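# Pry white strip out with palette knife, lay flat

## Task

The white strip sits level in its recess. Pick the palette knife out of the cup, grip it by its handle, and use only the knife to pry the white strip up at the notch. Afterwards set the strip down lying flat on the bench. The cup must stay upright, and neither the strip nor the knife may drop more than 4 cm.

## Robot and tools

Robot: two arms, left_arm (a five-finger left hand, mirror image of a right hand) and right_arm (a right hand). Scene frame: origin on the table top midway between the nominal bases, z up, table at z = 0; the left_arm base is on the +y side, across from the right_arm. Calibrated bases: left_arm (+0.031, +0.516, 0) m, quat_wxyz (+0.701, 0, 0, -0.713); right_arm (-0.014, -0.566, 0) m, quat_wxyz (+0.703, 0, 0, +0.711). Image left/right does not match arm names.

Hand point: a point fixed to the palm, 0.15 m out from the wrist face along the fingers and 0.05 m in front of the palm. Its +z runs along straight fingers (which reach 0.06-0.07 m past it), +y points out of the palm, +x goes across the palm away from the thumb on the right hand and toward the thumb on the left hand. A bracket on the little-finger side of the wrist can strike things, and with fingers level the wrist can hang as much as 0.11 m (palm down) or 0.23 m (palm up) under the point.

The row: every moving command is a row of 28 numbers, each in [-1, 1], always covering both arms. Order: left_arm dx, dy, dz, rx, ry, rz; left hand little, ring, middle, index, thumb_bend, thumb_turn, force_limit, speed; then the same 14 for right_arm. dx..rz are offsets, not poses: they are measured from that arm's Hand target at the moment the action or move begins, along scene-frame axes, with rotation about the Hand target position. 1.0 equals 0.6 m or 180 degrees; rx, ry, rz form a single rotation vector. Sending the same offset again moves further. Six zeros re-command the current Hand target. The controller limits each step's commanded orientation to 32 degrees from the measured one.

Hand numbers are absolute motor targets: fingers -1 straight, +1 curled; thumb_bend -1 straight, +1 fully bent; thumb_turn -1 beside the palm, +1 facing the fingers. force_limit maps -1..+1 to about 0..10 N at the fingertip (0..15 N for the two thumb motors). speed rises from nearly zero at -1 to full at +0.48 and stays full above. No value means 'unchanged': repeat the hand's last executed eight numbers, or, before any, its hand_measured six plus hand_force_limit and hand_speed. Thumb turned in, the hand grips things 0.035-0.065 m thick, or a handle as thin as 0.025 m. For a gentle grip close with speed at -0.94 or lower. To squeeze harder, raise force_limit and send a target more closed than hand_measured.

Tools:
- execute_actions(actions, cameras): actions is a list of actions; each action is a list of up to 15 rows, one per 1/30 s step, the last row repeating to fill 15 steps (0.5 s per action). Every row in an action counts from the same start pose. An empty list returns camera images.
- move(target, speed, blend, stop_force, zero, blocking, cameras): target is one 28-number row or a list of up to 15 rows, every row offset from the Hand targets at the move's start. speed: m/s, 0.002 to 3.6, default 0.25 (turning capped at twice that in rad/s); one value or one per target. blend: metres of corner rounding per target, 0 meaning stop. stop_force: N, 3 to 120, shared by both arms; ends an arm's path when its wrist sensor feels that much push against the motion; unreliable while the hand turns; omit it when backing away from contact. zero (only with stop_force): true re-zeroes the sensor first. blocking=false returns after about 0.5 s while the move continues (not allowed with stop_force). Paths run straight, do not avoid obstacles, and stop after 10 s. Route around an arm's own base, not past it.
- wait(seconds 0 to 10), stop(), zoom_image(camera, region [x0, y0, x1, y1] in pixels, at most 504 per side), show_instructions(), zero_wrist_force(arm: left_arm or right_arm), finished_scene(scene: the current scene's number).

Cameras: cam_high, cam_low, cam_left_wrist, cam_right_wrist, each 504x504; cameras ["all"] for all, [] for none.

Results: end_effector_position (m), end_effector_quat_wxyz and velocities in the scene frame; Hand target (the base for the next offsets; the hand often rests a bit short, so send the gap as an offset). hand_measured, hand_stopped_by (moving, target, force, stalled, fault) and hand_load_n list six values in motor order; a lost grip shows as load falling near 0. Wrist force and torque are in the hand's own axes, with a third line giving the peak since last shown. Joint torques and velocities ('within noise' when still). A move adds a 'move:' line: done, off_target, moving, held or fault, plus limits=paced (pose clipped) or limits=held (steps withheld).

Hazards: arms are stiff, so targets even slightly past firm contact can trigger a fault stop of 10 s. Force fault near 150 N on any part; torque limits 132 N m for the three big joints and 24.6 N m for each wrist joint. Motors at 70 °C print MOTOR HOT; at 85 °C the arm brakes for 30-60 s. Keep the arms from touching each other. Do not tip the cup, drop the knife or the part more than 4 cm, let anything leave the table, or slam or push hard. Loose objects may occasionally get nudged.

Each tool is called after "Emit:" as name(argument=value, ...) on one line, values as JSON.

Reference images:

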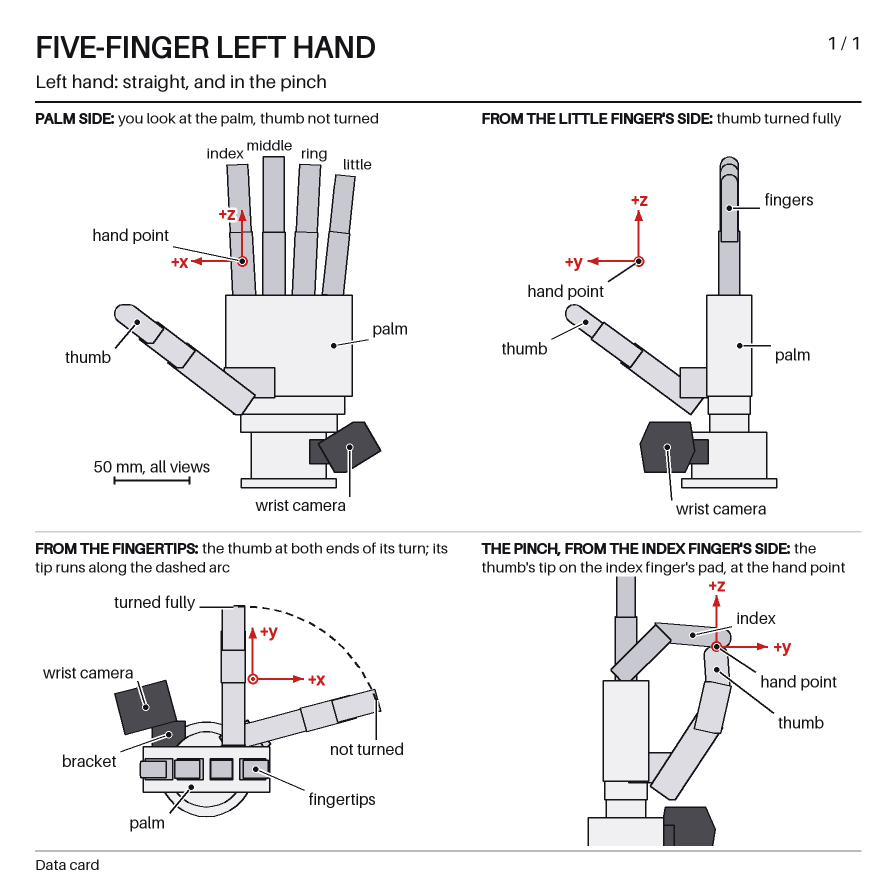

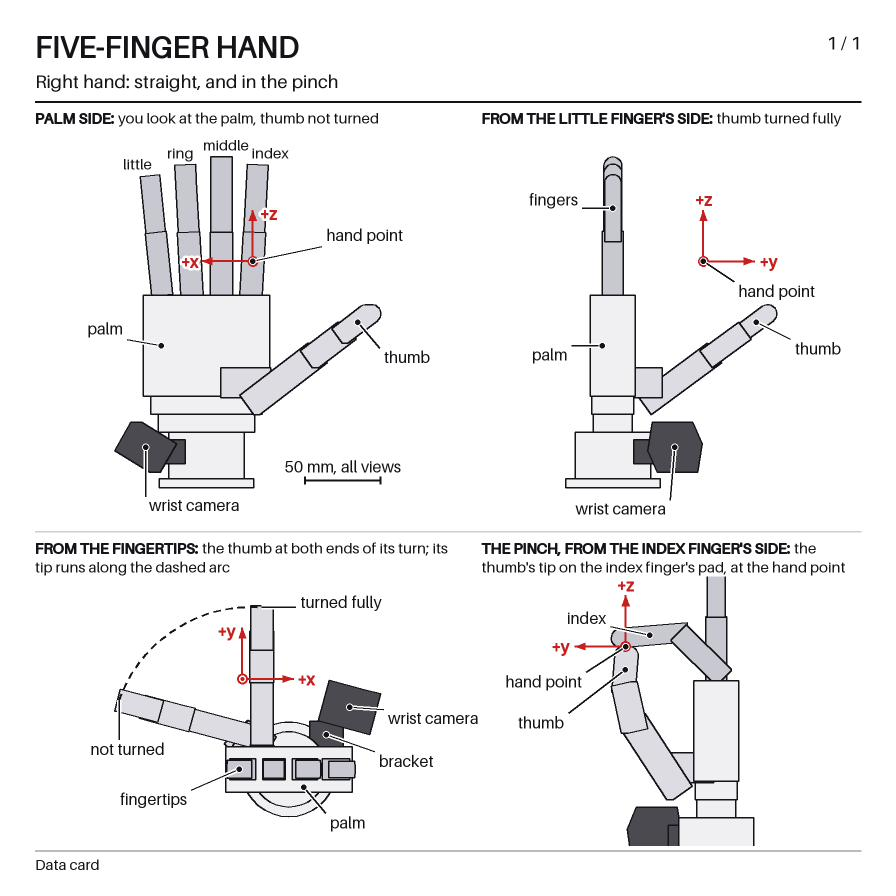

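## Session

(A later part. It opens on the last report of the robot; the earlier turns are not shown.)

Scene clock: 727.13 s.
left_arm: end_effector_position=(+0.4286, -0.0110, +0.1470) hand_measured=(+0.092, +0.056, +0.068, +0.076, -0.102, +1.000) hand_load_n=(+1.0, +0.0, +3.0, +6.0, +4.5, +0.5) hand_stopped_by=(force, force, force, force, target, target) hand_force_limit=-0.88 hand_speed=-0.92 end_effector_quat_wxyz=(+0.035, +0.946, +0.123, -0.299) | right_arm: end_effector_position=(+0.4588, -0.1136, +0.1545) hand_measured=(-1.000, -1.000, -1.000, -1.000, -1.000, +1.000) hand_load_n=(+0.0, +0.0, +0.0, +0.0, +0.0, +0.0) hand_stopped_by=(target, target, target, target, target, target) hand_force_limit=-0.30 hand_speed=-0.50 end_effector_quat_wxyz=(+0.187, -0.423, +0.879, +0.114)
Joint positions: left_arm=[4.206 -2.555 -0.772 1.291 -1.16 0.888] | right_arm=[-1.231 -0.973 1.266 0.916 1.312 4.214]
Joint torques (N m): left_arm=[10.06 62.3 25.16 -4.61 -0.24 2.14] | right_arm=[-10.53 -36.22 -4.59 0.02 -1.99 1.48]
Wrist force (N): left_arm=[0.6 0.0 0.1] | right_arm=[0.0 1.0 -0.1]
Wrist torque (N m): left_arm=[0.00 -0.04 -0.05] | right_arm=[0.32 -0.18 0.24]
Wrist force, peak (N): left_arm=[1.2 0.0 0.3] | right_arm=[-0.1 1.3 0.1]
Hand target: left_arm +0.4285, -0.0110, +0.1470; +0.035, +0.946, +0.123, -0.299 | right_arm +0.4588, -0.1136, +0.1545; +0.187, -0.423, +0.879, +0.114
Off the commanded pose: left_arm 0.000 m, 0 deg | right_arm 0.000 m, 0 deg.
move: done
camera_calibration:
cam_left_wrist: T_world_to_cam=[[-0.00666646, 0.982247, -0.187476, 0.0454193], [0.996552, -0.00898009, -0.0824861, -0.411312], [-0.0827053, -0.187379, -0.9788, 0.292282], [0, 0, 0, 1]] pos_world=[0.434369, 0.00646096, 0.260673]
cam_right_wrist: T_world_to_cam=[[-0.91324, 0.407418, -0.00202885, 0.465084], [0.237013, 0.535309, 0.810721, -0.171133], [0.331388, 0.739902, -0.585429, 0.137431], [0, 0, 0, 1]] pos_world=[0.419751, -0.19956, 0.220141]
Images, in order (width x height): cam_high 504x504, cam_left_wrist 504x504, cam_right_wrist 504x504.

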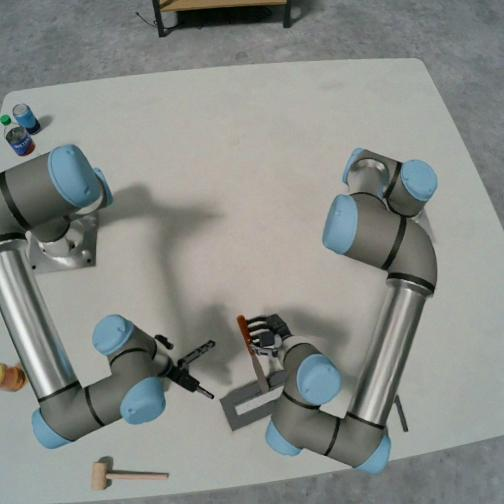

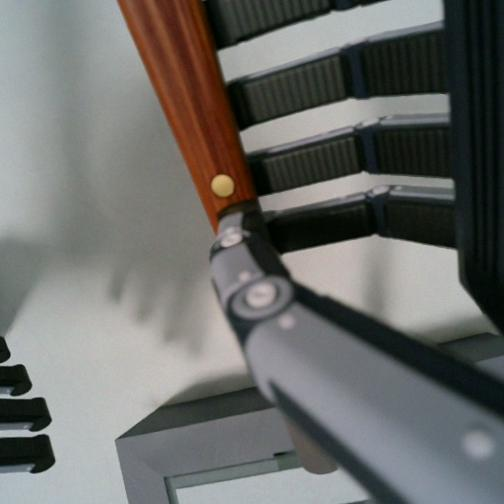

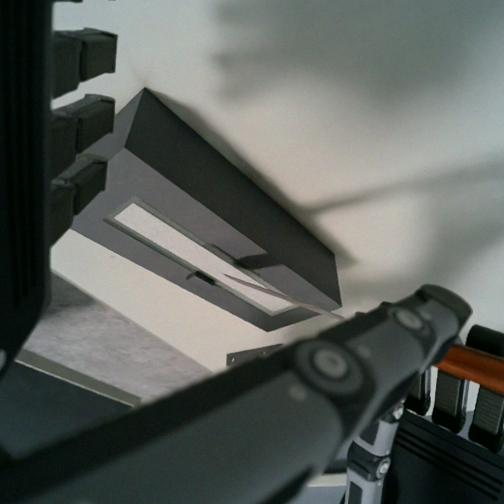

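Emit:
move(target=[0, 0, -0.0333, 0, 0, 0, 0.12, 0.1, 0.35, 0.35, -0.1, 1, -0.88, -0.92, 0, 0, 0, 0, 0, 0, -1, -1, -1, -1, -1, 1, -0.3, -0.5], speed=0.012, stop_force=3, cameras=["cam_high", "cam_right_wrist", "cam_left_wrist"])

Emit:
zoom_image(camera="cam_right_wrist", region=[180, 220, 320, 330])

Emit:
zoom_image(camera="cam_high", region=[210, 290, 330, 440])

Emit:
zoom_image(camera="cam_left_wrist", region=[170, 400, 370, 504])

Scene clock: 740.60 s.
left_arm: end_effector_position=(+0.4286, -0.0110, +0.1336) hand_measured=(+0.092, +0.056, +0.068, +0.076, -0.102, +1.000) hand_load_n=(+3.5, +2.0, +2.5, +2.0, +6.5, -1.0) hand_stopped_by=(force, force, force, force, target, target) hand_force_limit=-0.88 hand_speed=-0.92 end_effector_quat_wxyz=(+0.035, +0.946, +0.123, -0.299) | right_arm: end_effector_position=(+0.4588, -0.1136, +0.1545) hand_measured=(-1.000, -1.000, -1.000, -1.000, -1.000, +1.000) hand_load_n=(+0.0, +0.0, +0.0, +0.0, +0.0, +0.0) hand_stopped_by=(target, target, target, target, target, target) hand_force_limit=-0.30 hand_speed=-0.50 end_effector_quat_wxyz=(+0.187, -0.423, +0.879, +0.114)
Joint positions: left_arm=[4.206 -2.564 -0.79 1.317 -1.16 0.888] | right_arm=[-1.231 -0.973 1.266 0.916 1.312 4.214]
Joint torques (N m): left_arm=[0.31 61.41 24.78 -3.6 -0.51 0.08] | right_arm=[-10.37 -36.81 -4.69 0.14 -1.65 1.65]
Wrist force (N): left_arm=[-0.6 0.3 -1.7] | right_arm=[0.1 1.1 0.2]
Wrist torque (N m): left_arm=[0.01 0.17 0.00] | right_arm=[0.31 -0.22 0.25]
Wrist force, peak (N): left_arm=[-2.4 0.2 -1.6] | right_arm=[0.0 1.3 0.1]
Hand target: left_arm +0.4286, -0.0110, +0.1336; +0.035, +0.946, +0.123, -0.299 (not the last commanded pose) | right_arm +0.4588, -0.1136, +0.1545; +0.187, -0.423, +0.879, +0.114
Off the commanded pose: left_arm 0.007 m, 0 deg | right_arm 0.000 m, 0 deg.
move: contact (left_arm)
camera_calibration:
cam_left_wrist: T_world_to_cam=[[-0.00666646, 0.982247, -0.187476, 0.0429071], [0.996552, -0.00898009, -0.0824861, -0.412417], [-0.0827053, -0.187379, -0.9788, 0.279166], [0, 0, 0, 1]] pos_world=[0.434369, 0.00646096, 0.247273]
cam_right_wrist: T_world_to_cam=[[-0.91324, 0.407418, -0.00202885, 0.465084], [0.237013, 0.535309, 0.810721, -0.171133], [0.331388, 0.739902, -0.585429, 0.137431], [0, 0, 0, 1]] pos_world=[0.419751, -0.19956, 0.220141]
Images, in order (width x height): cam_high 504x504, cam_left_wrist 504x504, cam_right_wrist 504x504.

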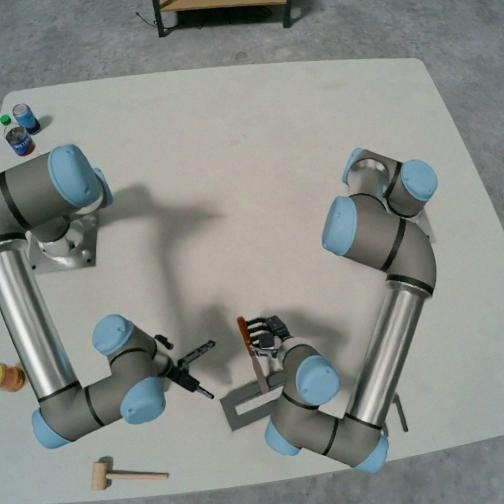

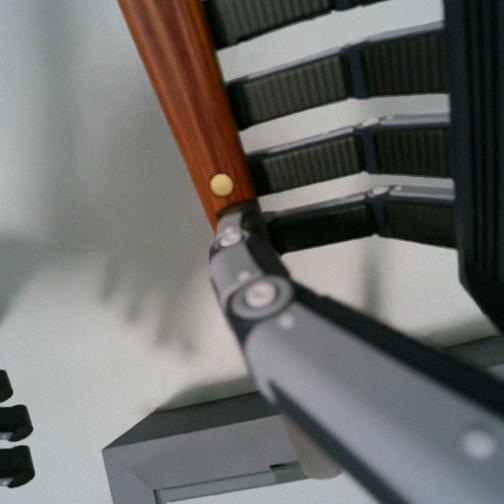

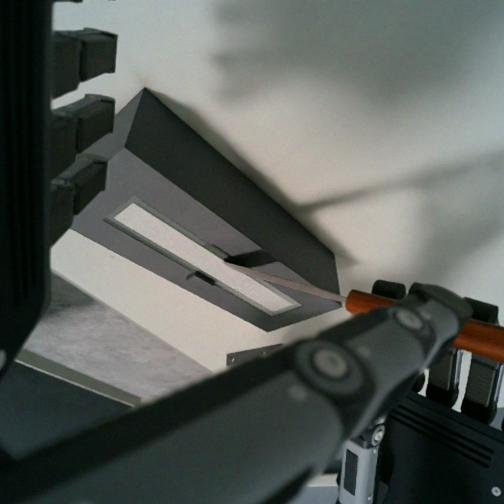

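Scaled by 3.600 from the camera's 504x504 image, which has a finer 720x720 frame.

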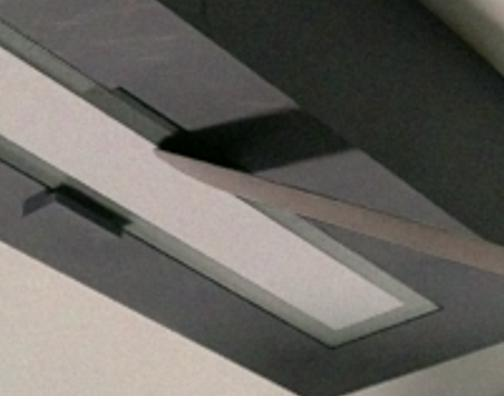

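Scaled by 3.360 from the camera's 504x504 image, which has a finer 720x720 frame.

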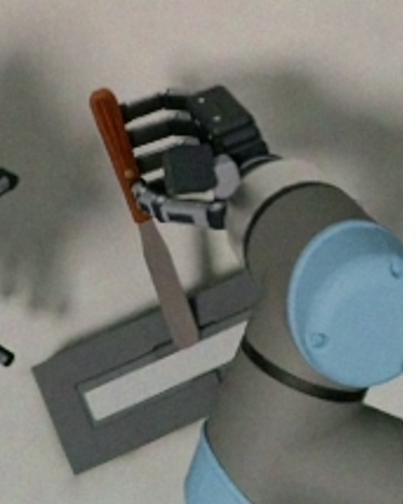

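Scaled by 2.520 from the camera's 504x504 image, which has a finer 720x720 frame.

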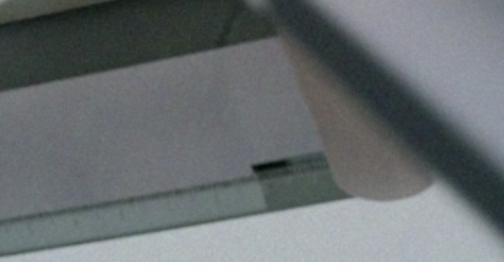

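Emit:
move(target=[[0, 0, 0.01, 0, 0, 0, 0.12, 0.1, 0.35, 0.35, -0.1, 1, -0.88, -0.92, 0, 0, 0, 0, 0, 0, -1, -1, -1, -1, -1, 1, -0.3, -0.5],[-0.0064, -0.0017, 0.008, 0, 0, 0, 0.12, 0.1, 0.35, 0.35, -0.1, 1, -0.88, -0.92, 0, 0, 0, 0, 0, 0, -1, -1, -1, -1, -1, 1, -0.3, -0.5]], speed=0.03)

Emit:
move(target=[0, 0, -0.025, 0, 0, 0, 0.12, 0.1, 0.35, 0.35, -0.1, 1, -0.88, -0.92, 0, 0, 0, 0, 0, 0, -1, -1, -1, -1, -1, 1, -0.3, -0.5], speed=0.01, stop_force=3, cameras=["cam_high", "cam_right_wrist", "cam_left_wrist"])

Emit:
zoom_image(camera="cam_right_wrist", region=[190, 210, 280, 290])

Emit:
zoom_image(camera="cam_left_wrist", region=[250, 400, 390, 504])

Scene clock: 747.73 s.
left_arm: end_effector_position=(+0.4246, -0.0121, +0.1385) hand_measured=(+0.092, +0.056, +0.068, +0.076, -0.102, +1.000) hand_load_n=(+0.5, +0.5, +3.0, +5.5, +5.0, +0.5) hand_stopped_by=(force, force, force, force, target, target) hand_force_limit=-0.88 hand_speed=-0.92 end_effector_quat_wxyz=(+0.035, +0.946, +0.123, -0.299) | right_arm: end_effector_position=(+0.4588, -0.1136, +0.1545) hand_measured=(-1.000, -1.000, -1.000, -1.000, -1.000, +1.000) hand_load_n=(+0.0, +0.0, +0.0, +0.0, +0.0, +0.0) hand_stopped_by=(target, target, target, target, target, target) hand_force_limit=-0.30 hand_speed=-0.50 end_effector_quat_wxyz=(+0.187, -0.423, +0.879, +0.114)
Joint positions: left_arm=[4.202 -2.553 -0.797 1.316 -1.158 0.884] | right_arm=[-1.231 -0.973 1.266 0.916 1.312 4.214]
Joint torques (N m): left_arm=[10.76 41.03 24.51 -4.53 0.54 2.29] | right_arm=[-10.47 -36.02 -5.81 0.48 -1.5 1.65]
Wrist force (N): left_arm=[0.5 -0.2 0.0] | right_arm=[0.0 1.1 -0.2]
Wrist torque (N m): left_arm=[-0.02 -0.03 0.06] | right_arm=[0.33 -0.19 0.24]
Wrist force, peak (N): left_arm=[-0.9 0.3 -1.9] | right_arm=[0.1 1.2 0.2]
Hand target: left_arm +0.4247, -0.0120, +0.1384; +0.035, +0.946, +0.123, -0.299 | right_arm +0.4588, -0.1136, +0.1545; +0.187, -0.423, +0.879, +0.114
Off the commanded pose: left_arm 0.000 m, 0 deg | right_arm 0.000 m, 0 deg.
move: done

Scene clock: 749.33 s.
left_arm: end_effector_position=(+0.4247, -0.0120, +0.1330) hand_measured=(+0.092, +0.056, +0.068, +0.076, -0.102, +1.000) hand_load_n=(+3.5, +2.5, +3.0, +2.0, +7.0, -1.5) hand_stopped_by=(force, force, force, force, target, target) hand_force_limit=-0.88 hand_speed=-0.92 end_effector_quat_wxyz=(+0.035, +0.946, +0.123, -0.299) | right_arm: end_effector_position=(+0.4588, -0.1136, +0.1545) hand_measured=(-1.000, -1.000, -1.000, -1.000, -1.000, +1.000) hand_load_n=(+0.0, +0.0, +0.0, +0.0, +0.0, -0.5) hand_stopped_by=(target, target, target, target, target, target) hand_force_limit=-0.30 hand_speed=-0.50 end_effector_quat_wxyz=(+0.187, -0.423, +0.879, +0.114)
Joint positions: left_arm=[4.202 -2.558 -0.804 1.327 -1.158 0.884] | right_arm=[-1.231 -0.973 1.266 0.916 1.312 4.214]
Joint torques (N m): left_arm=[13.13 61.6 25.44 -4.56 -0.78 2.31] | right_arm=[-11.05 -37.13 -5.41 0.29 -1.59 1.81]
Wrist force (N): left_arm=[-1.1 0.4 -1.7] | right_arm=[0.0 1.1 0.1]
Wrist torque (N m): left_arm=[0.00 0.18 0.08] | right_arm=[0.31 -0.19 0.24]
Wrist force, peak (N): left_arm=[-2.8 0.3 -2.0] | right_arm=[-0.1 1.2 0.3]
Hand target: left_arm +0.4247, -0.0120, +0.1330; +0.035, +0.946, +0.123, -0.299 (not the last commanded pose) | right_arm +0.4588, -0.1136, +0.1545; +0.187, -0.423, +0.879, +0.114
Off the commanded pose: left_arm 0.010 m, 0 deg | right_arm 0.000 m, 0 deg.
move: contact (left_arm)
camera_calibration:
cam_left_wrist: T_world_to_cam=[[-0.00666648, 0.982247, -0.187476, 0.043751], [0.99656, -0.00896145, -0.0823886, -0.408616], [-0.082606, -0.18738, -0.978808, 0.278028], [0, 0, 0, 1]] pos_world=[0.430469, 0.00546091, 0.246673]
cam_right_wrist: T_world_to_cam=[[-0.91324, 0.407418, -0.00202885, 0.465084], [0.237013, 0.535309, 0.810721, -0.171133], [0.331388, 0.739902, -0.585429, 0.137431], [0, 0, 0, 1]] pos_world=[0.419751, -0.19956, 0.220141]
Images, in order (width x height): cam_high 504x504, cam_left_wrist 504x504, cam_right_wrist 504x504.

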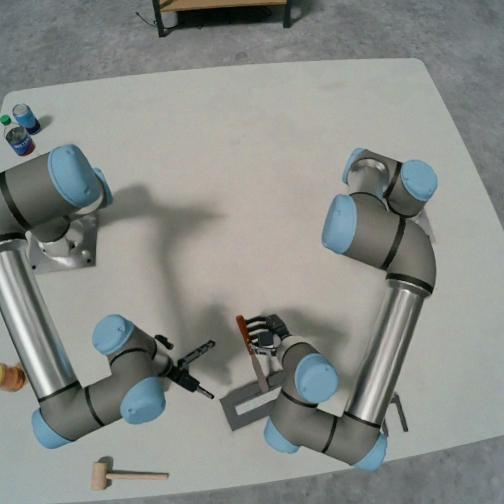

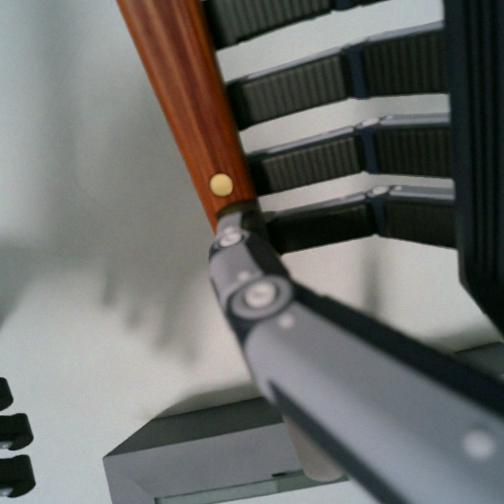

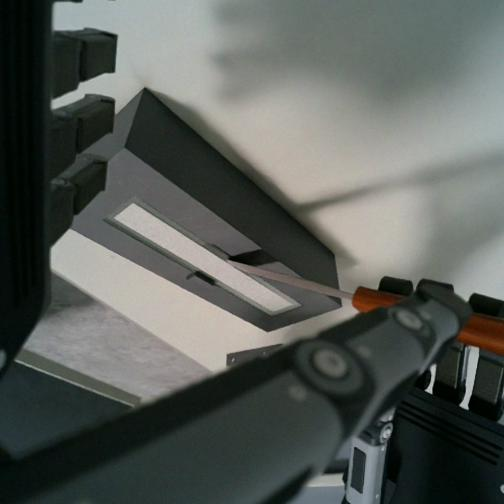

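Scaled by 5.600 from the camera's 504x504 image, which has a finer 720x720 frame.

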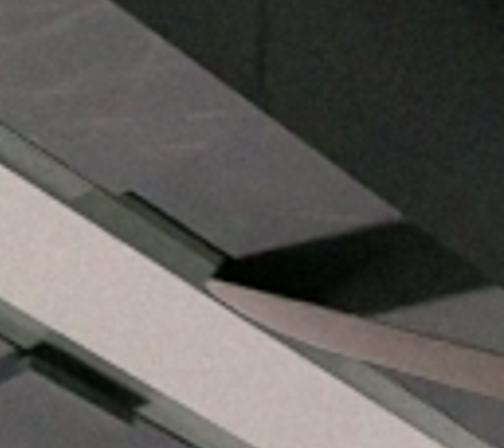

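Scaled by 3.600 from the camera's 504x504 image, which has a finer 720x720 frame.

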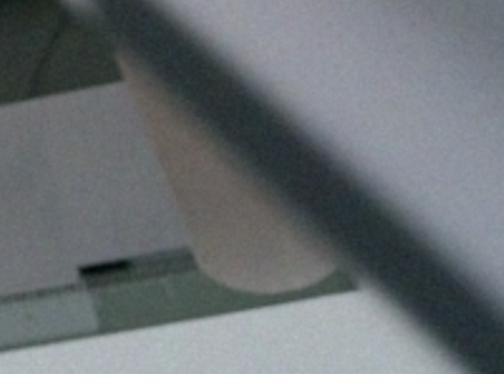

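Emit:
move(target=[[0, 0, 0.0035, 0, 0, 0, 0.12, 0.1, 0.35, 0.35, -0.1, 1, -0.88, -0.92, 0, 0, 0, 0, 0, 0, -1, -1, -1, -1, -1, 1, -0.3, -0.5],[-0.0262, -0.0068, -0.0455, 0.0214, -0.0805, 0, 0.12, 0.1, 0.35, 0.35, -0.1, 1, -0.88, -0.92, 0, 0, 0, 0, 0, 0, -1, -1, -1, -1, -1, 1, -0.3, -0.5]], speed=0.04, cameras=["cam_high", "cam_right_wrist", "cam_left_wrist"])

Emit:
zoom_image(camera="cam_right_wrist", region=[190, 210, 280, 290])

Emit:
zoom_image(camera="cam_left_wrist", region=[250, 400, 390, 504])

Scene clock: 770.87 s.
left_arm: end_effector_position=(+0.4088, -0.0161, +0.1057) hand_measured=(+0.092, +0.056, +0.068, +0.076, -0.102, +1.000) hand_load_n=(+1.0, +1.0, +3.0, +4.5, +5.0, +0.0) hand_stopped_by=(force, force, force, force, target, target) hand_force_limit=-0.88 hand_speed=-0.92 end_effector_quat_wxyz=(+0.019, +0.977, +0.127, -0.173) | right_arm: end_effector_position=(+0.4588, -0.1136, +0.1545) hand_measured=(-1.000, -1.000, -1.000, -1.000, -1.000, +1.000) hand_load_n=(+0.0, +0.0, +0.0, +0.0, +0.0, +0.0) hand_stopped_by=(target, target, target, target, target, target) hand_force_limit=-0.30 hand_speed=-0.50 end_effector_quat_wxyz=(+0.187, -0.423, +0.879, +0.114)
Joint positions: left_arm=[4.11 -2.449 -0.965 1.609 -1.309 0.723] | right_arm=[-1.231 -0.973 1.266 0.916 1.312 4.214]
Joint torques (N m): left_arm=[10.85 37.73 24.95 -4.5 2.03 2.6] | right_arm=[-10.38 -37.56 -6.25 0.17 -1.21 1.83]
Wrist force (N): left_arm=[0.8 -0.3 -0.2] | right_arm=[-0.1 1.1 0.2]
Wrist torque (N m): left_arm=[-0.06 -0.04 0.06] | right_arm=[0.32 -0.18 0.23]
Wrist force, peak (N): left_arm=[-1.4 0.3 -2.0] | right_arm=[0.0 1.3 0.0]
Hand target: left_arm +0.4090, -0.0161, +0.1057; +0.019, +0.977, +0.127, -0.173 | right_arm +0.4588, -0.1136, +0.1545; +0.187, -0.423, +0.879, +0.114
Off the commanded pose: left_arm 0.000 m, 0 deg | right_arm 0.000 m, 0 deg.
move: done
camera_calibration:
cam_left_wrist: T_world_to_cam=[[0.0321164, 0.992571, -0.117354, 0.0194989], [0.98554, -0.011905, 0.169022, -0.417207], [0.166369, -0.121086, -0.978601, 0.148581], [0, 0, 0, 1]] pos_world=[0.385828, -0.00632982, 0.218207]
cam_right_wrist: T_world_to_cam=[[-0.91324, 0.407418, -0.00202885, 0.465084], [0.237013, 0.535309, 0.810721, -0.171133], [0.331388, 0.739902, -0.585429, 0.137431], [0, 0, 0, 1]] pos_world=[0.419751, -0.19956, 0.220141]
Images, in order (width x height): cam_high 504x504, cam_left_wrist 504x504, cam_right_wrist 504x504.

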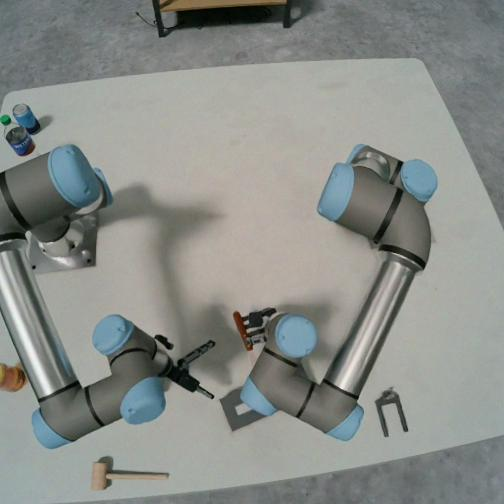

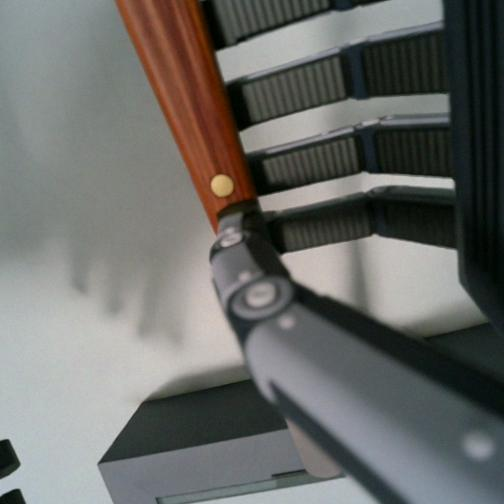

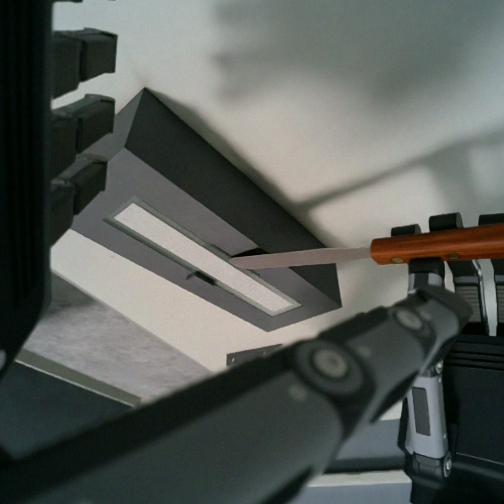

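Scaled by 5.600 from the camera's 504x504 image, which has a finer 720x720 frame.

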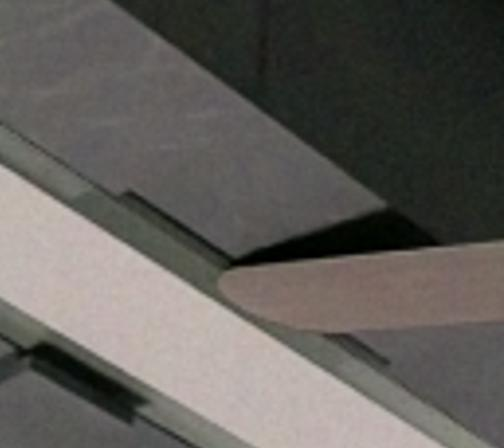

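Scaled by 3.600 from the camera's 504x504 image, which has a finer 720x720 frame.

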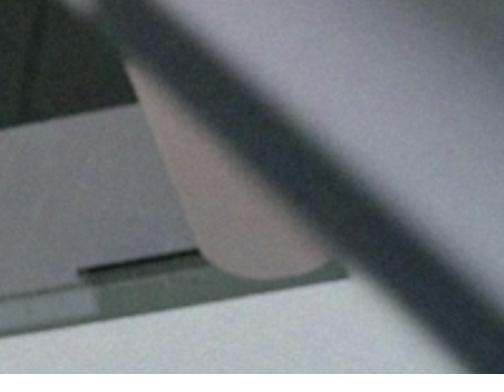

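Emit:
move(target=[0, 0, -0.0133, 0, 0, 0, 0.12, 0.1, 0.35, 0.35, -0.1, 1, -0.88, -0.92, 0, 0, 0, 0, 0, 0, -1, -1, -1, -1, -1, 1, -0.3, -0.5], speed=0.008, stop_force=3, cameras=["cam_right_wrist", "cam_left_wrist"])

Emit:
zoom_image(camera="cam_right_wrist", region=[190, 210, 280, 290])

Emit:
zoom_image(camera="cam_left_wrist", region=[250, 400, 390, 504])

Scene clock: 775.90 s.
left_arm: end_effector_position=(+0.4090, -0.0161, +0.1012) hand_measured=(+0.092, +0.056, +0.068, +0.076, -0.102, +1.000) hand_load_n=(+4.5, +4.5, +3.0, +0.0, +8.5, -2.0) hand_stopped_by=(force, force, force, force, target, target) hand_force_limit=-0.88 hand_speed=-0.92 end_effector_quat_wxyz=(+0.019, +0.977, +0.127, -0.173) | right_arm: end_effector_position=(+0.4588, -0.1136, +0.1545) hand_measured=(-1.000, -1.000, -1.000, -1.000, -1.000, +1.000) hand_load_n=(+0.0, +0.0, +0.0, +0.0, +0.0, +0.0) hand_stopped_by=(target, target, target, target, target, target) hand_force_limit=-0.30 hand_speed=-0.50 end_effector_quat_wxyz=(+0.187, -0.423, +0.879, +0.114)
Joint positions: left_arm=[4.11 -2.452 -0.97 1.618 -1.309 0.723] | right_arm=[-1.231 -0.973 1.266 0.916 1.312 4.214]
Joint torques (N m): left_arm=[12.38 59.68 24.99 -4.5 1.62 2.14] | right_arm=[-9.96 -37.83 -5.15 0.12 -1.16 1.78]
Wrist force (N): left_arm=[-1.1 0.8 -2.7] | right_arm=[0.0 1.0 0.0]
Wrist torque (N m): left_arm=[-0.03 0.26 0.12] | right_arm=[0.30 -0.20 0.24]
Wrist force, peak (N): left_arm=[-2.1 0.8 -2.6] | right_arm=[0.3 1.3 0.1]
Hand target: left_arm +0.4090, -0.0161, +0.1012; +0.019, +0.977, +0.127, -0.173 (not the last commanded pose) | right_arm +0.4588, -0.1136, +0.1545; +0.187, -0.423, +0.879, +0.114
Off the commanded pose: left_arm 0.003 m, 0 deg | right_arm 0.000 m, 0 deg.
move: contact (left_arm)
camera_calibration:
cam_left_wrist: T_world_to_cam=[[0.0321379, 0.992546, -0.117554, 0.0188872], [0.985557, -0.0119045, 0.168927, -0.416611], [0.166268, -0.121285, -0.978593, 0.144095], [0, 0, 0, 1]] pos_world=[0.386029, -0.00622952, 0.213607]
cam_right_wrist: T_world_to_cam=[[-0.91324, 0.407418, -0.00202885, 0.465084], [0.237013, 0.535309, 0.810721, -0.171133], [0.331388, 0.739902, -0.585429, 0.137431], [0, 0, 0, 1]] pos_world=[0.419751, -0.19956, 0.220141]
Images, in order (width x height): cam_left_wrist 504x504, cam_right_wrist 504x504.

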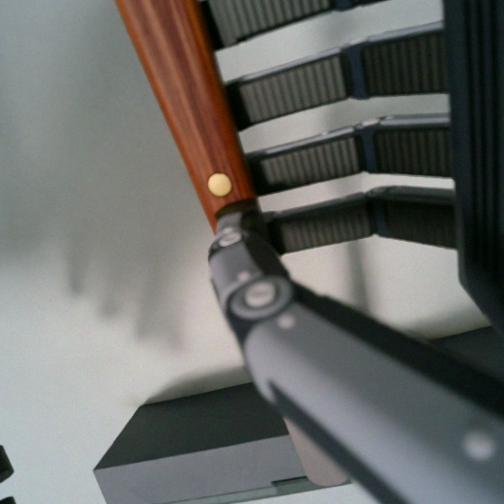

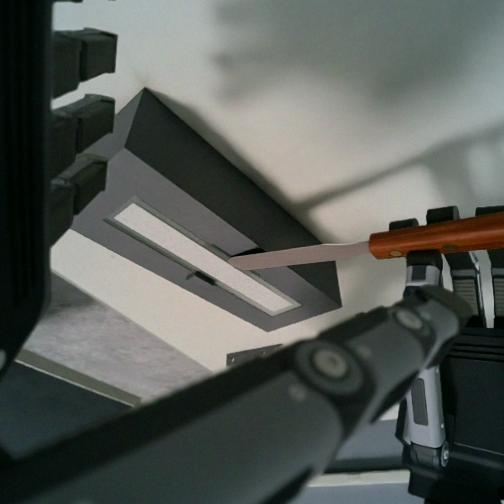

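Scaled by 5.600 from the camera's 504x504 image, which has a finer 720x720 frame.

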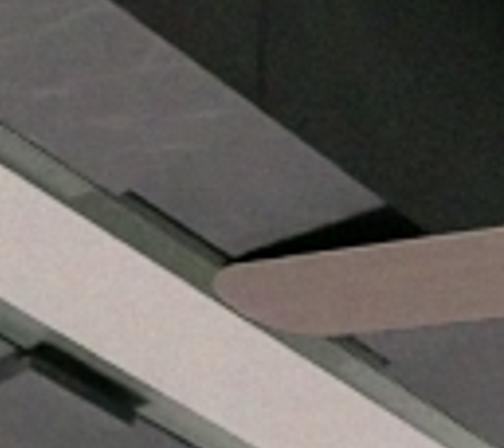

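Scaled by 3.600 from the camera's 504x504 image, which has a finer 720x720 frame.

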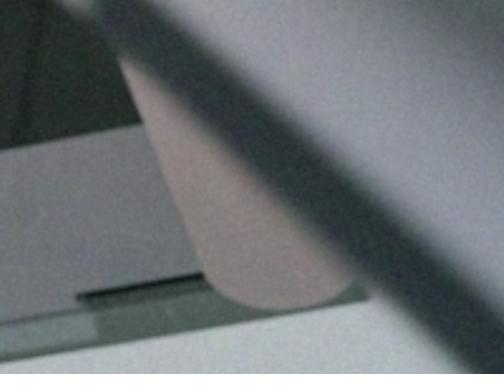

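Emit:
move(target=[0.0121, 0.0032, -0.0022, 0, 0, 0, 0.12, 0.1, 0.35, 0.35, -0.1, 1, -0.88, -0.92, 0, 0, 0, 0, 0, 0, -1, -1, -1, -1, -1, 1, -0.3, -0.5], speed=0.006, stop_force=4, cameras=["cam_right_wrist", "cam_left_wrist"])

Emit:
zoom_image(camera="cam_right_wrist", region=[190, 210, 280, 290])

Emit:
zoom_image(camera="cam_left_wrist", region=[250, 400, 390, 504])

Scene clock: 786.00 s.
left_arm: end_effector_position=(+0.4163, -0.0141, +0.0998) hand_measured=(+0.092, +0.054, +0.068, +0.076, -0.102, +1.000) hand_load_n=(+2.0, +6.0, +4.0, +0.0, +7.5, -2.5) hand_stopped_by=(force, force, force, force, target, target) hand_force_limit=-0.88 hand_speed=-0.92 end_effector_quat_wxyz=(+0.019, +0.977, +0.127, -0.173) | right_arm: end_effector_position=(+0.4588, -0.1136, +0.1545) hand_measured=(-1.000, -1.000, -1.000, -1.000, -1.000, +1.000) hand_load_n=(+0.0, +0.0, +0.0, +0.0, +0.0, +0.0) hand_stopped_by=(target, target, target, target, target, target) hand_force_limit=-0.30 hand_speed=-0.50 end_effector_quat_wxyz=(+0.187, -0.423, +0.879, +0.114)
Joint positions: left_arm=[4.12 -2.463 -0.954 1.61 -1.311 0.733] | right_arm=[-1.231 -0.973 1.266 0.916 1.312 4.214]
Joint torques (N m): left_arm=[-2.94 54.31 3.45 -1.65 -0.27 -1.1] | right_arm=[-10.81 -38.51 -6.12 0.25 -0.89 1.8]
Wrist force (N): left_arm=[-1.6 0.1 -2.3] | right_arm=[-0.2 1.1 -0.1]
Wrist torque (N m): left_arm=[-0.05 0.24 0.03] | right_arm=[0.33 -0.16 0.23]
Wrist force, peak (N): left_arm=[-1.4 0.8 -3.0] | right_arm=[0.0 1.3 0.1]
Hand target: left_arm +0.4162, -0.0141, +0.0998; +0.019, +0.977, +0.127, -0.173 | right_arm +0.4588, -0.1136, +0.1545; +0.187, -0.423, +0.879, +0.114
Off the commanded pose: left_arm 0.000 m, 0 deg | right_arm 0.000 m, 0 deg.
move: done
camera_calibration:
cam_left_wrist: T_world_to_cam=[[0.0321215, 0.992558, -0.117456, 0.0166], [0.985557, -0.0119048, 0.168925, -0.423563], [0.16627, -0.121186, -0.978605, 0.141841], [0, 0, 0, 1]] pos_world=[0.393329, -0.00432967, 0.212307]
cam_right_wrist: T_world_to_cam=[[-0.91324, 0.407418, -0.00202885, 0.465084], [0.237013, 0.535309, 0.810721, -0.171133], [0.331388, 0.739902, -0.585429, 0.137431], [0, 0, 0, 1]] pos_world=[0.419751, -0.19956, 0.220141]
Images, in order (width x height): cam_left_wrist 504x504, cam_right_wrist 504x504.

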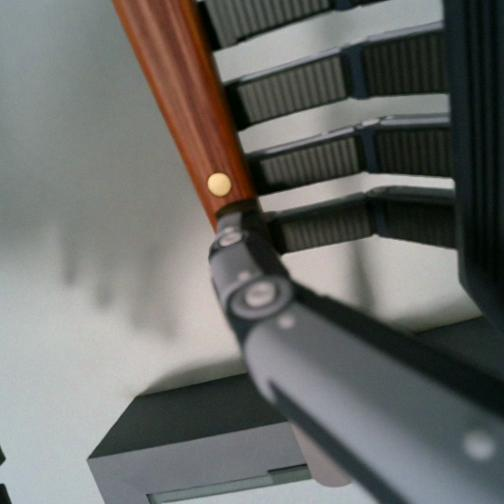

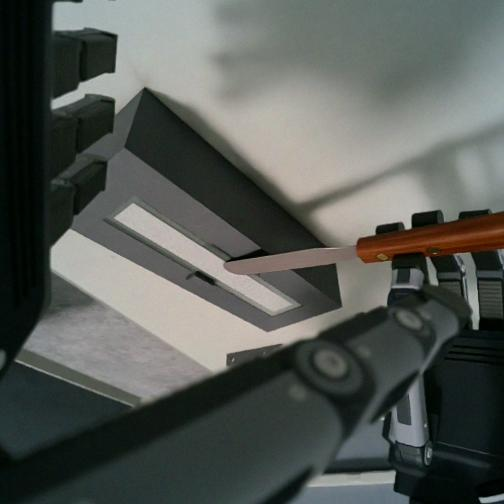

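Scaled by 5.600 from the camera's 504x504 image, which has a finer 720x720 frame.

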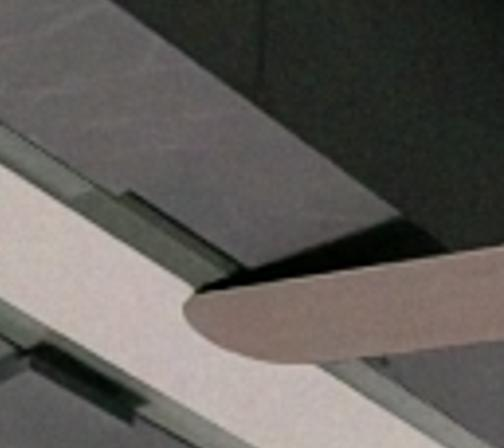

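Scaled by 3.600 from the camera's 504x504 image, which has a finer 720x720 frame.

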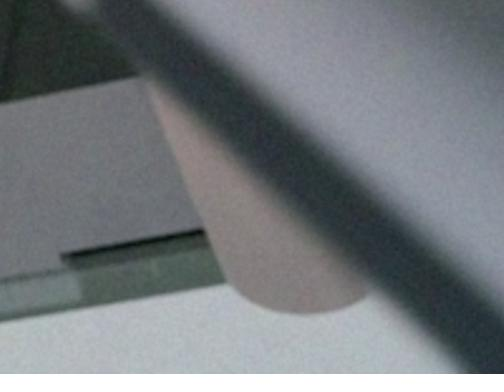

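Emit:
move(target=[[0, 0, 0.035, 0, 0, 0, 0.12, 0.1, 0.35, 0.35, -0.1, 1, -0.88, -0.92, 0, 0, 0, 0, 0, 0, -1, -1, -1, -1, -1, 1, -0.3, -0.5],[0.0455, 0.0148, 0.1252, -0.0428, 0.161, 0, 0.12, 0.1, 0.35, 0.35, -0.1, 1, -0.88, -0.92, 0, 0, 0, 0, 0, 0, -1, -1, -1, -1, -1, 1, -0.3, -0.5]], speed=0.08, cameras=["cam_high", "cam_right_wrist", "cam_left_wrist"])

Emit:
zoom_image(camera="cam_right_wrist", region=[180, 210, 320, 310])

Emit:
zoom_image(camera="cam_left_wrist", region=[250, 400, 390, 504])

Emit:
zoom_image(camera="cam_high", region=[210, 290, 330, 440])

Scene clock: 797.67 s.
left_arm: end_effector_position=(+0.4437, -0.0052, +0.1749) hand_measured=(+0.092, +0.056, +0.068, +0.076, -0.102, +1.000) hand_load_n=(+0.0, +1.0, +3.5, +5.5, +4.5, +0.5) hand_stopped_by=(force, force, force, force, target, target) hand_force_limit=-0.88 hand_speed=-0.92 end_effector_quat_wxyz=(+0.051, +0.899, +0.116, -0.419) | right_arm: end_effector_position=(+0.4588, -0.1136, +0.1545) hand_measured=(-1.000, -1.000, -1.000, -1.000, -1.000, +1.000) hand_load_n=(+0.0, +0.0, +0.0, +0.0, +0.0, +0.0) hand_stopped_by=(target, target, target, target, target, target) hand_force_limit=-0.30 hand_speed=-0.50 end_effector_quat_wxyz=(+0.187, -0.423, +0.879, +0.114)
Joint positions: left_arm=[4.279 -2.665 -0.642 0.998 -1.054 1.067] | right_arm=[-1.231 -0.973 1.266 0.916 1.312 4.214]
Joint torques (N m): left_arm=[-11.6 66.06 5.13 -3.19 -0.48 -2.46] | right_arm=[-10.9 -38.87 -6.22 0.16 -0.29 1.76]
Wrist force (N): left_arm=[0.6 0.0 0.5] | right_arm=[0.2 1.0 0.0]
Wrist torque (N m): left_arm=[-0.02 -0.03 0.06] | right_arm=[0.31 -0.22 0.25]
Wrist force, peak (N): left_arm=[-1.4 0.2 -2.7] | right_arm=[0.0 1.2 0.2]
Hand target: left_arm +0.4435, -0.0053, +0.1750; +0.051, +0.899, +0.116, -0.419 | right_arm +0.4588, -0.1136, +0.1545; +0.187, -0.423, +0.879, +0.114
Off the commanded pose: left_arm 0.000 m, 0 deg | right_arm 0.000 m, 0 deg.
move: done
camera_calibration:
cam_left_wrist: T_world_to_cam=[[-0.0618192, 0.967597, -0.244813, 0.0795362], [0.944371, -0.0226777, -0.328099, -0.357986], [-0.32302, -0.251477, -0.912369, 0.416617], [0, 0, 0, 1]] pos_world=[0.477564, 0.0196924, 0.282125]
cam_right_wrist: T_world_to_cam=[[-0.91324, 0.407418, -0.00202885, 0.465084], [0.237013, 0.535309, 0.810721, -0.171133], [0.331388, 0.739902, -0.585429, 0.137431], [0, 0, 0, 1]] pos_world=[0.419751, -0.19956, 0.220141]
Images, in order (width x height): cam_high 504x504, cam_left_wrist 504x504, cam_right_wrist 504x504.

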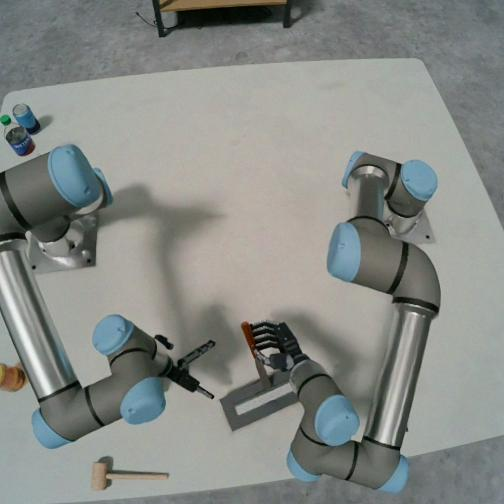

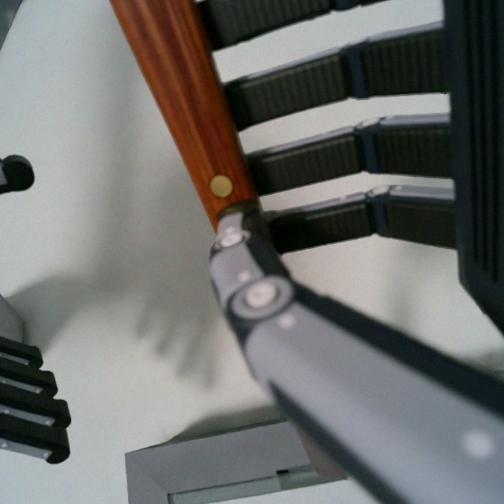

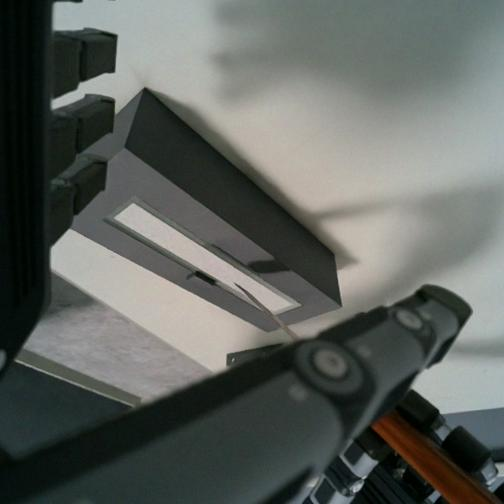

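Scaled by 3.600 from the camera's 504x504 image, which has a finer 720x720 frame.

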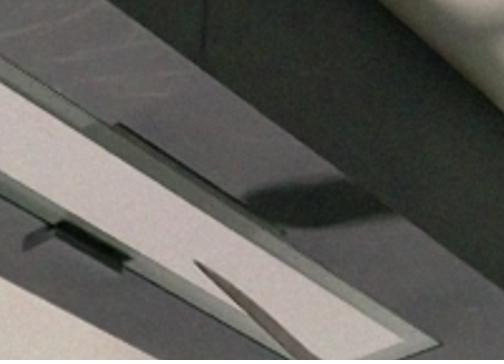

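Scaled by 3.600 from the camera's 504x504 image, which has a finer 720x720 frame.

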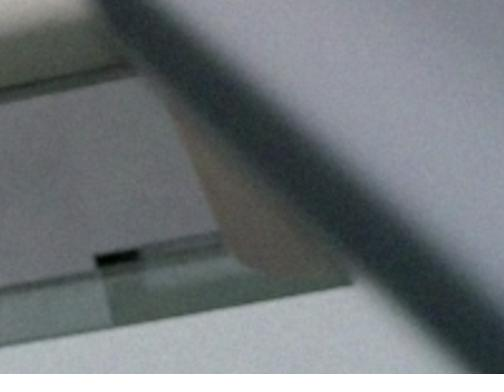

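Scaled by 3.360 from the camera's 504x504 image, which has a finer 720x720 frame.

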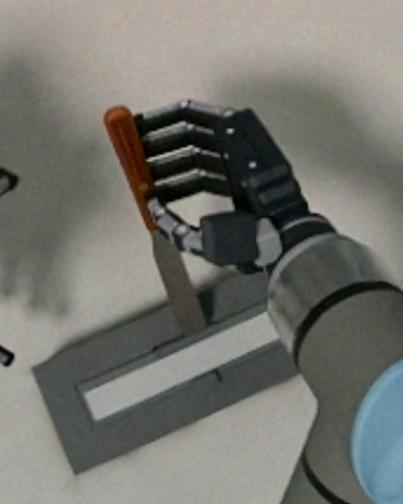

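Emit:
move(target=[0.0016, 0.0004, -0.045, 0, 0, 0, 0.12, 0.1, 0.35, 0.35, -0.1, 1, -0.88, -0.92, 0, 0, 0, 0, 0, 0, -1, -1, -1, -1, -1, 1, -0.3, -0.5], speed=0.01, stop_force=3, cameras=["cam_high", "cam_right_wrist", "cam_left_wrist"])

Emit:
zoom_image(camera="cam_right_wrist", region=[190, 210, 280, 290])

Emit:
zoom_image(camera="cam_left_wrist", region=[250, 400, 390, 504])

Emit:
zoom_image(camera="cam_high", region=[210, 340, 310, 440])

Scene clock: 813.87 s.
left_arm: end_effector_position=(+0.4442, -0.0051, +0.1565) hand_measured=(+0.092, +0.056, +0.068, +0.076, -0.102, +1.000) hand_load_n=(+0.0, +3.5, +4.0, +2.0, +5.5, -1.0) hand_stopped_by=(force, force, force, force, target, target) hand_force_limit=-0.88 hand_speed=-0.92 end_effector_quat_wxyz=(+0.051, +0.899, +0.116, -0.419) | right_arm: end_effector_position=(+0.4588, -0.1136, +0.1545) hand_measured=(-1.000, -1.000, -1.000, -1.000, -1.000, +1.000) hand_load_n=(+0.0, +0.0, +0.0, +0.0, +0.0, +0.0) hand_stopped_by=(target, target, target, target, target, target) hand_force_limit=-0.30 hand_speed=-0.50 end_effector_quat_wxyz=(+0.187, -0.423, +0.879, +0.114)
Joint positions: left_arm=[4.279 -2.68 -0.661 1.031 -1.055 1.067] | right_arm=[-1.231 -0.973 1.266 0.916 1.312 4.214]
Joint torques (N m): left_arm=[9.67 64.43 25.68 -4.31 -0.17 1.7] | right_arm=[-10.79 -40.15 -5.88 0.12 -0.36 1.81]
Wrist force (N): left_arm=[-1.5 0.2 -0.6] | right_arm=[0.0 1.1 0.0]
Wrist torque (N m): left_arm=[0.02 0.13 -0.05] | right_arm=[0.32 -0.19 0.24]
Wrist force, peak (N): left_arm=[-3.3 0.0 -0.9] | right_arm=[0.0 1.3 -0.1]
Hand target: left_arm +0.4442, -0.0051, +0.1565; +0.051, +0.899, +0.116, -0.419 (not the last commanded pose) | right_arm +0.4588, -0.1136, +0.1545; +0.187, -0.423, +0.879, +0.114
Off the commanded pose: left_arm 0.009 m, 0 deg | right_arm 0.000 m, 0 deg.
move: contact (left_arm)
camera_calibration:
cam_left_wrist: T_world_to_cam=[[-0.0616336, 0.967613, -0.244798, 0.0748722], [0.94434, -0.0228745, -0.328176, -0.364455], [-0.323147, -0.251399, -0.912346, 0.40007], [0, 0, 0, 1]] pos_world=[0.478065, 0.0197929, 0.263725]
cam_right_wrist: T_world_to_cam=[[-0.91324, 0.407418, -0.00202885, 0.465084], [0.237013, 0.535309, 0.810721, -0.171133], [0.331388, 0.739902, -0.585429, 0.137431], [0, 0, 0, 1]] pos_world=[0.419751, -0.19956, 0.220141]
Images, in order (width x height): cam_high 504x504, cam_left_wrist 504x504, cam_right_wrist 504x504.

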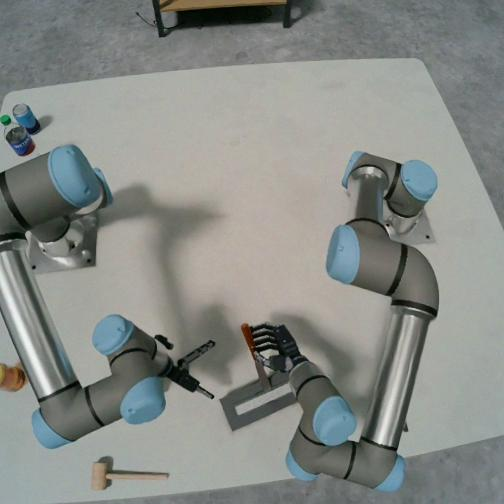

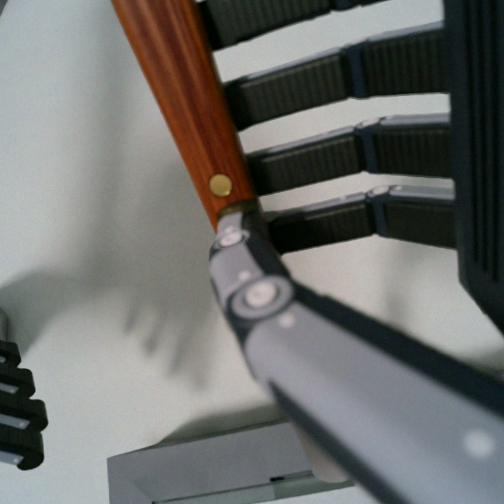

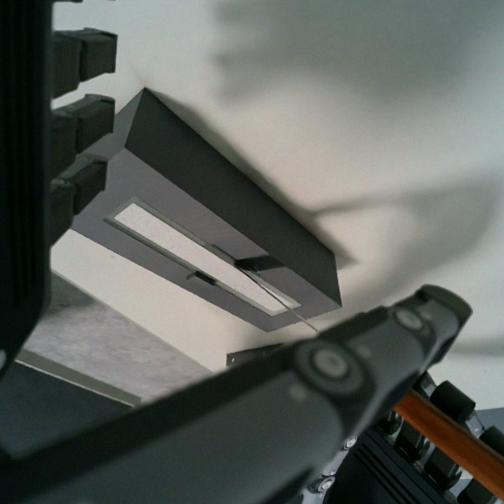

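Scaled by 5.600 from the camera's 504x504 image, which has a finer 720x720 frame.

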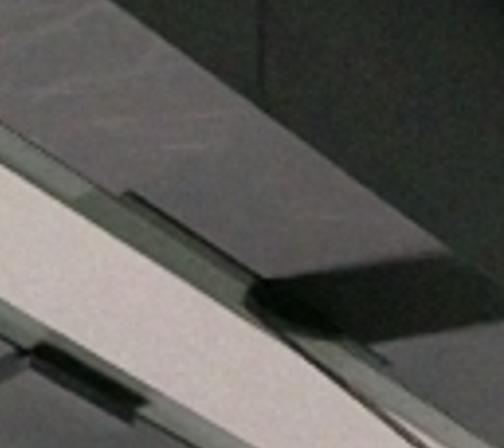

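Scaled by 3.600 from the camera's 504x504 image, which has a finer 720x720 frame.

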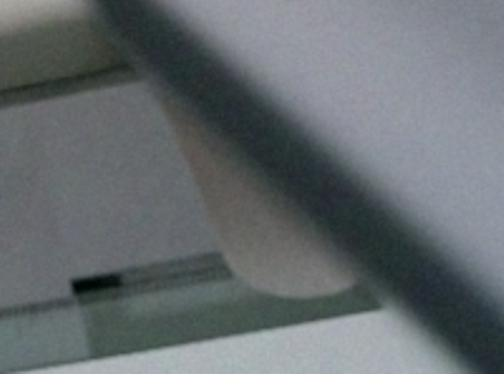

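Scaled by 5.040 from the camera's 504x504 image, which has a finer 720x720 frame.

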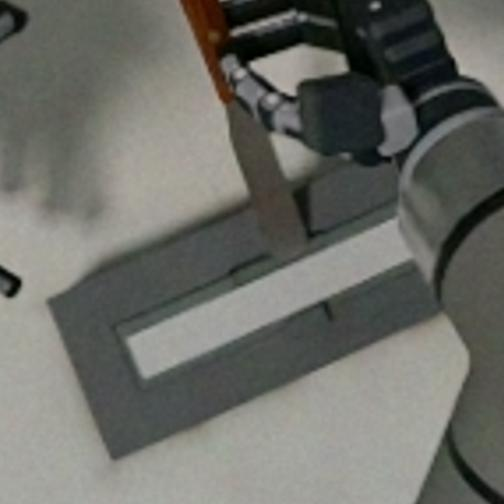

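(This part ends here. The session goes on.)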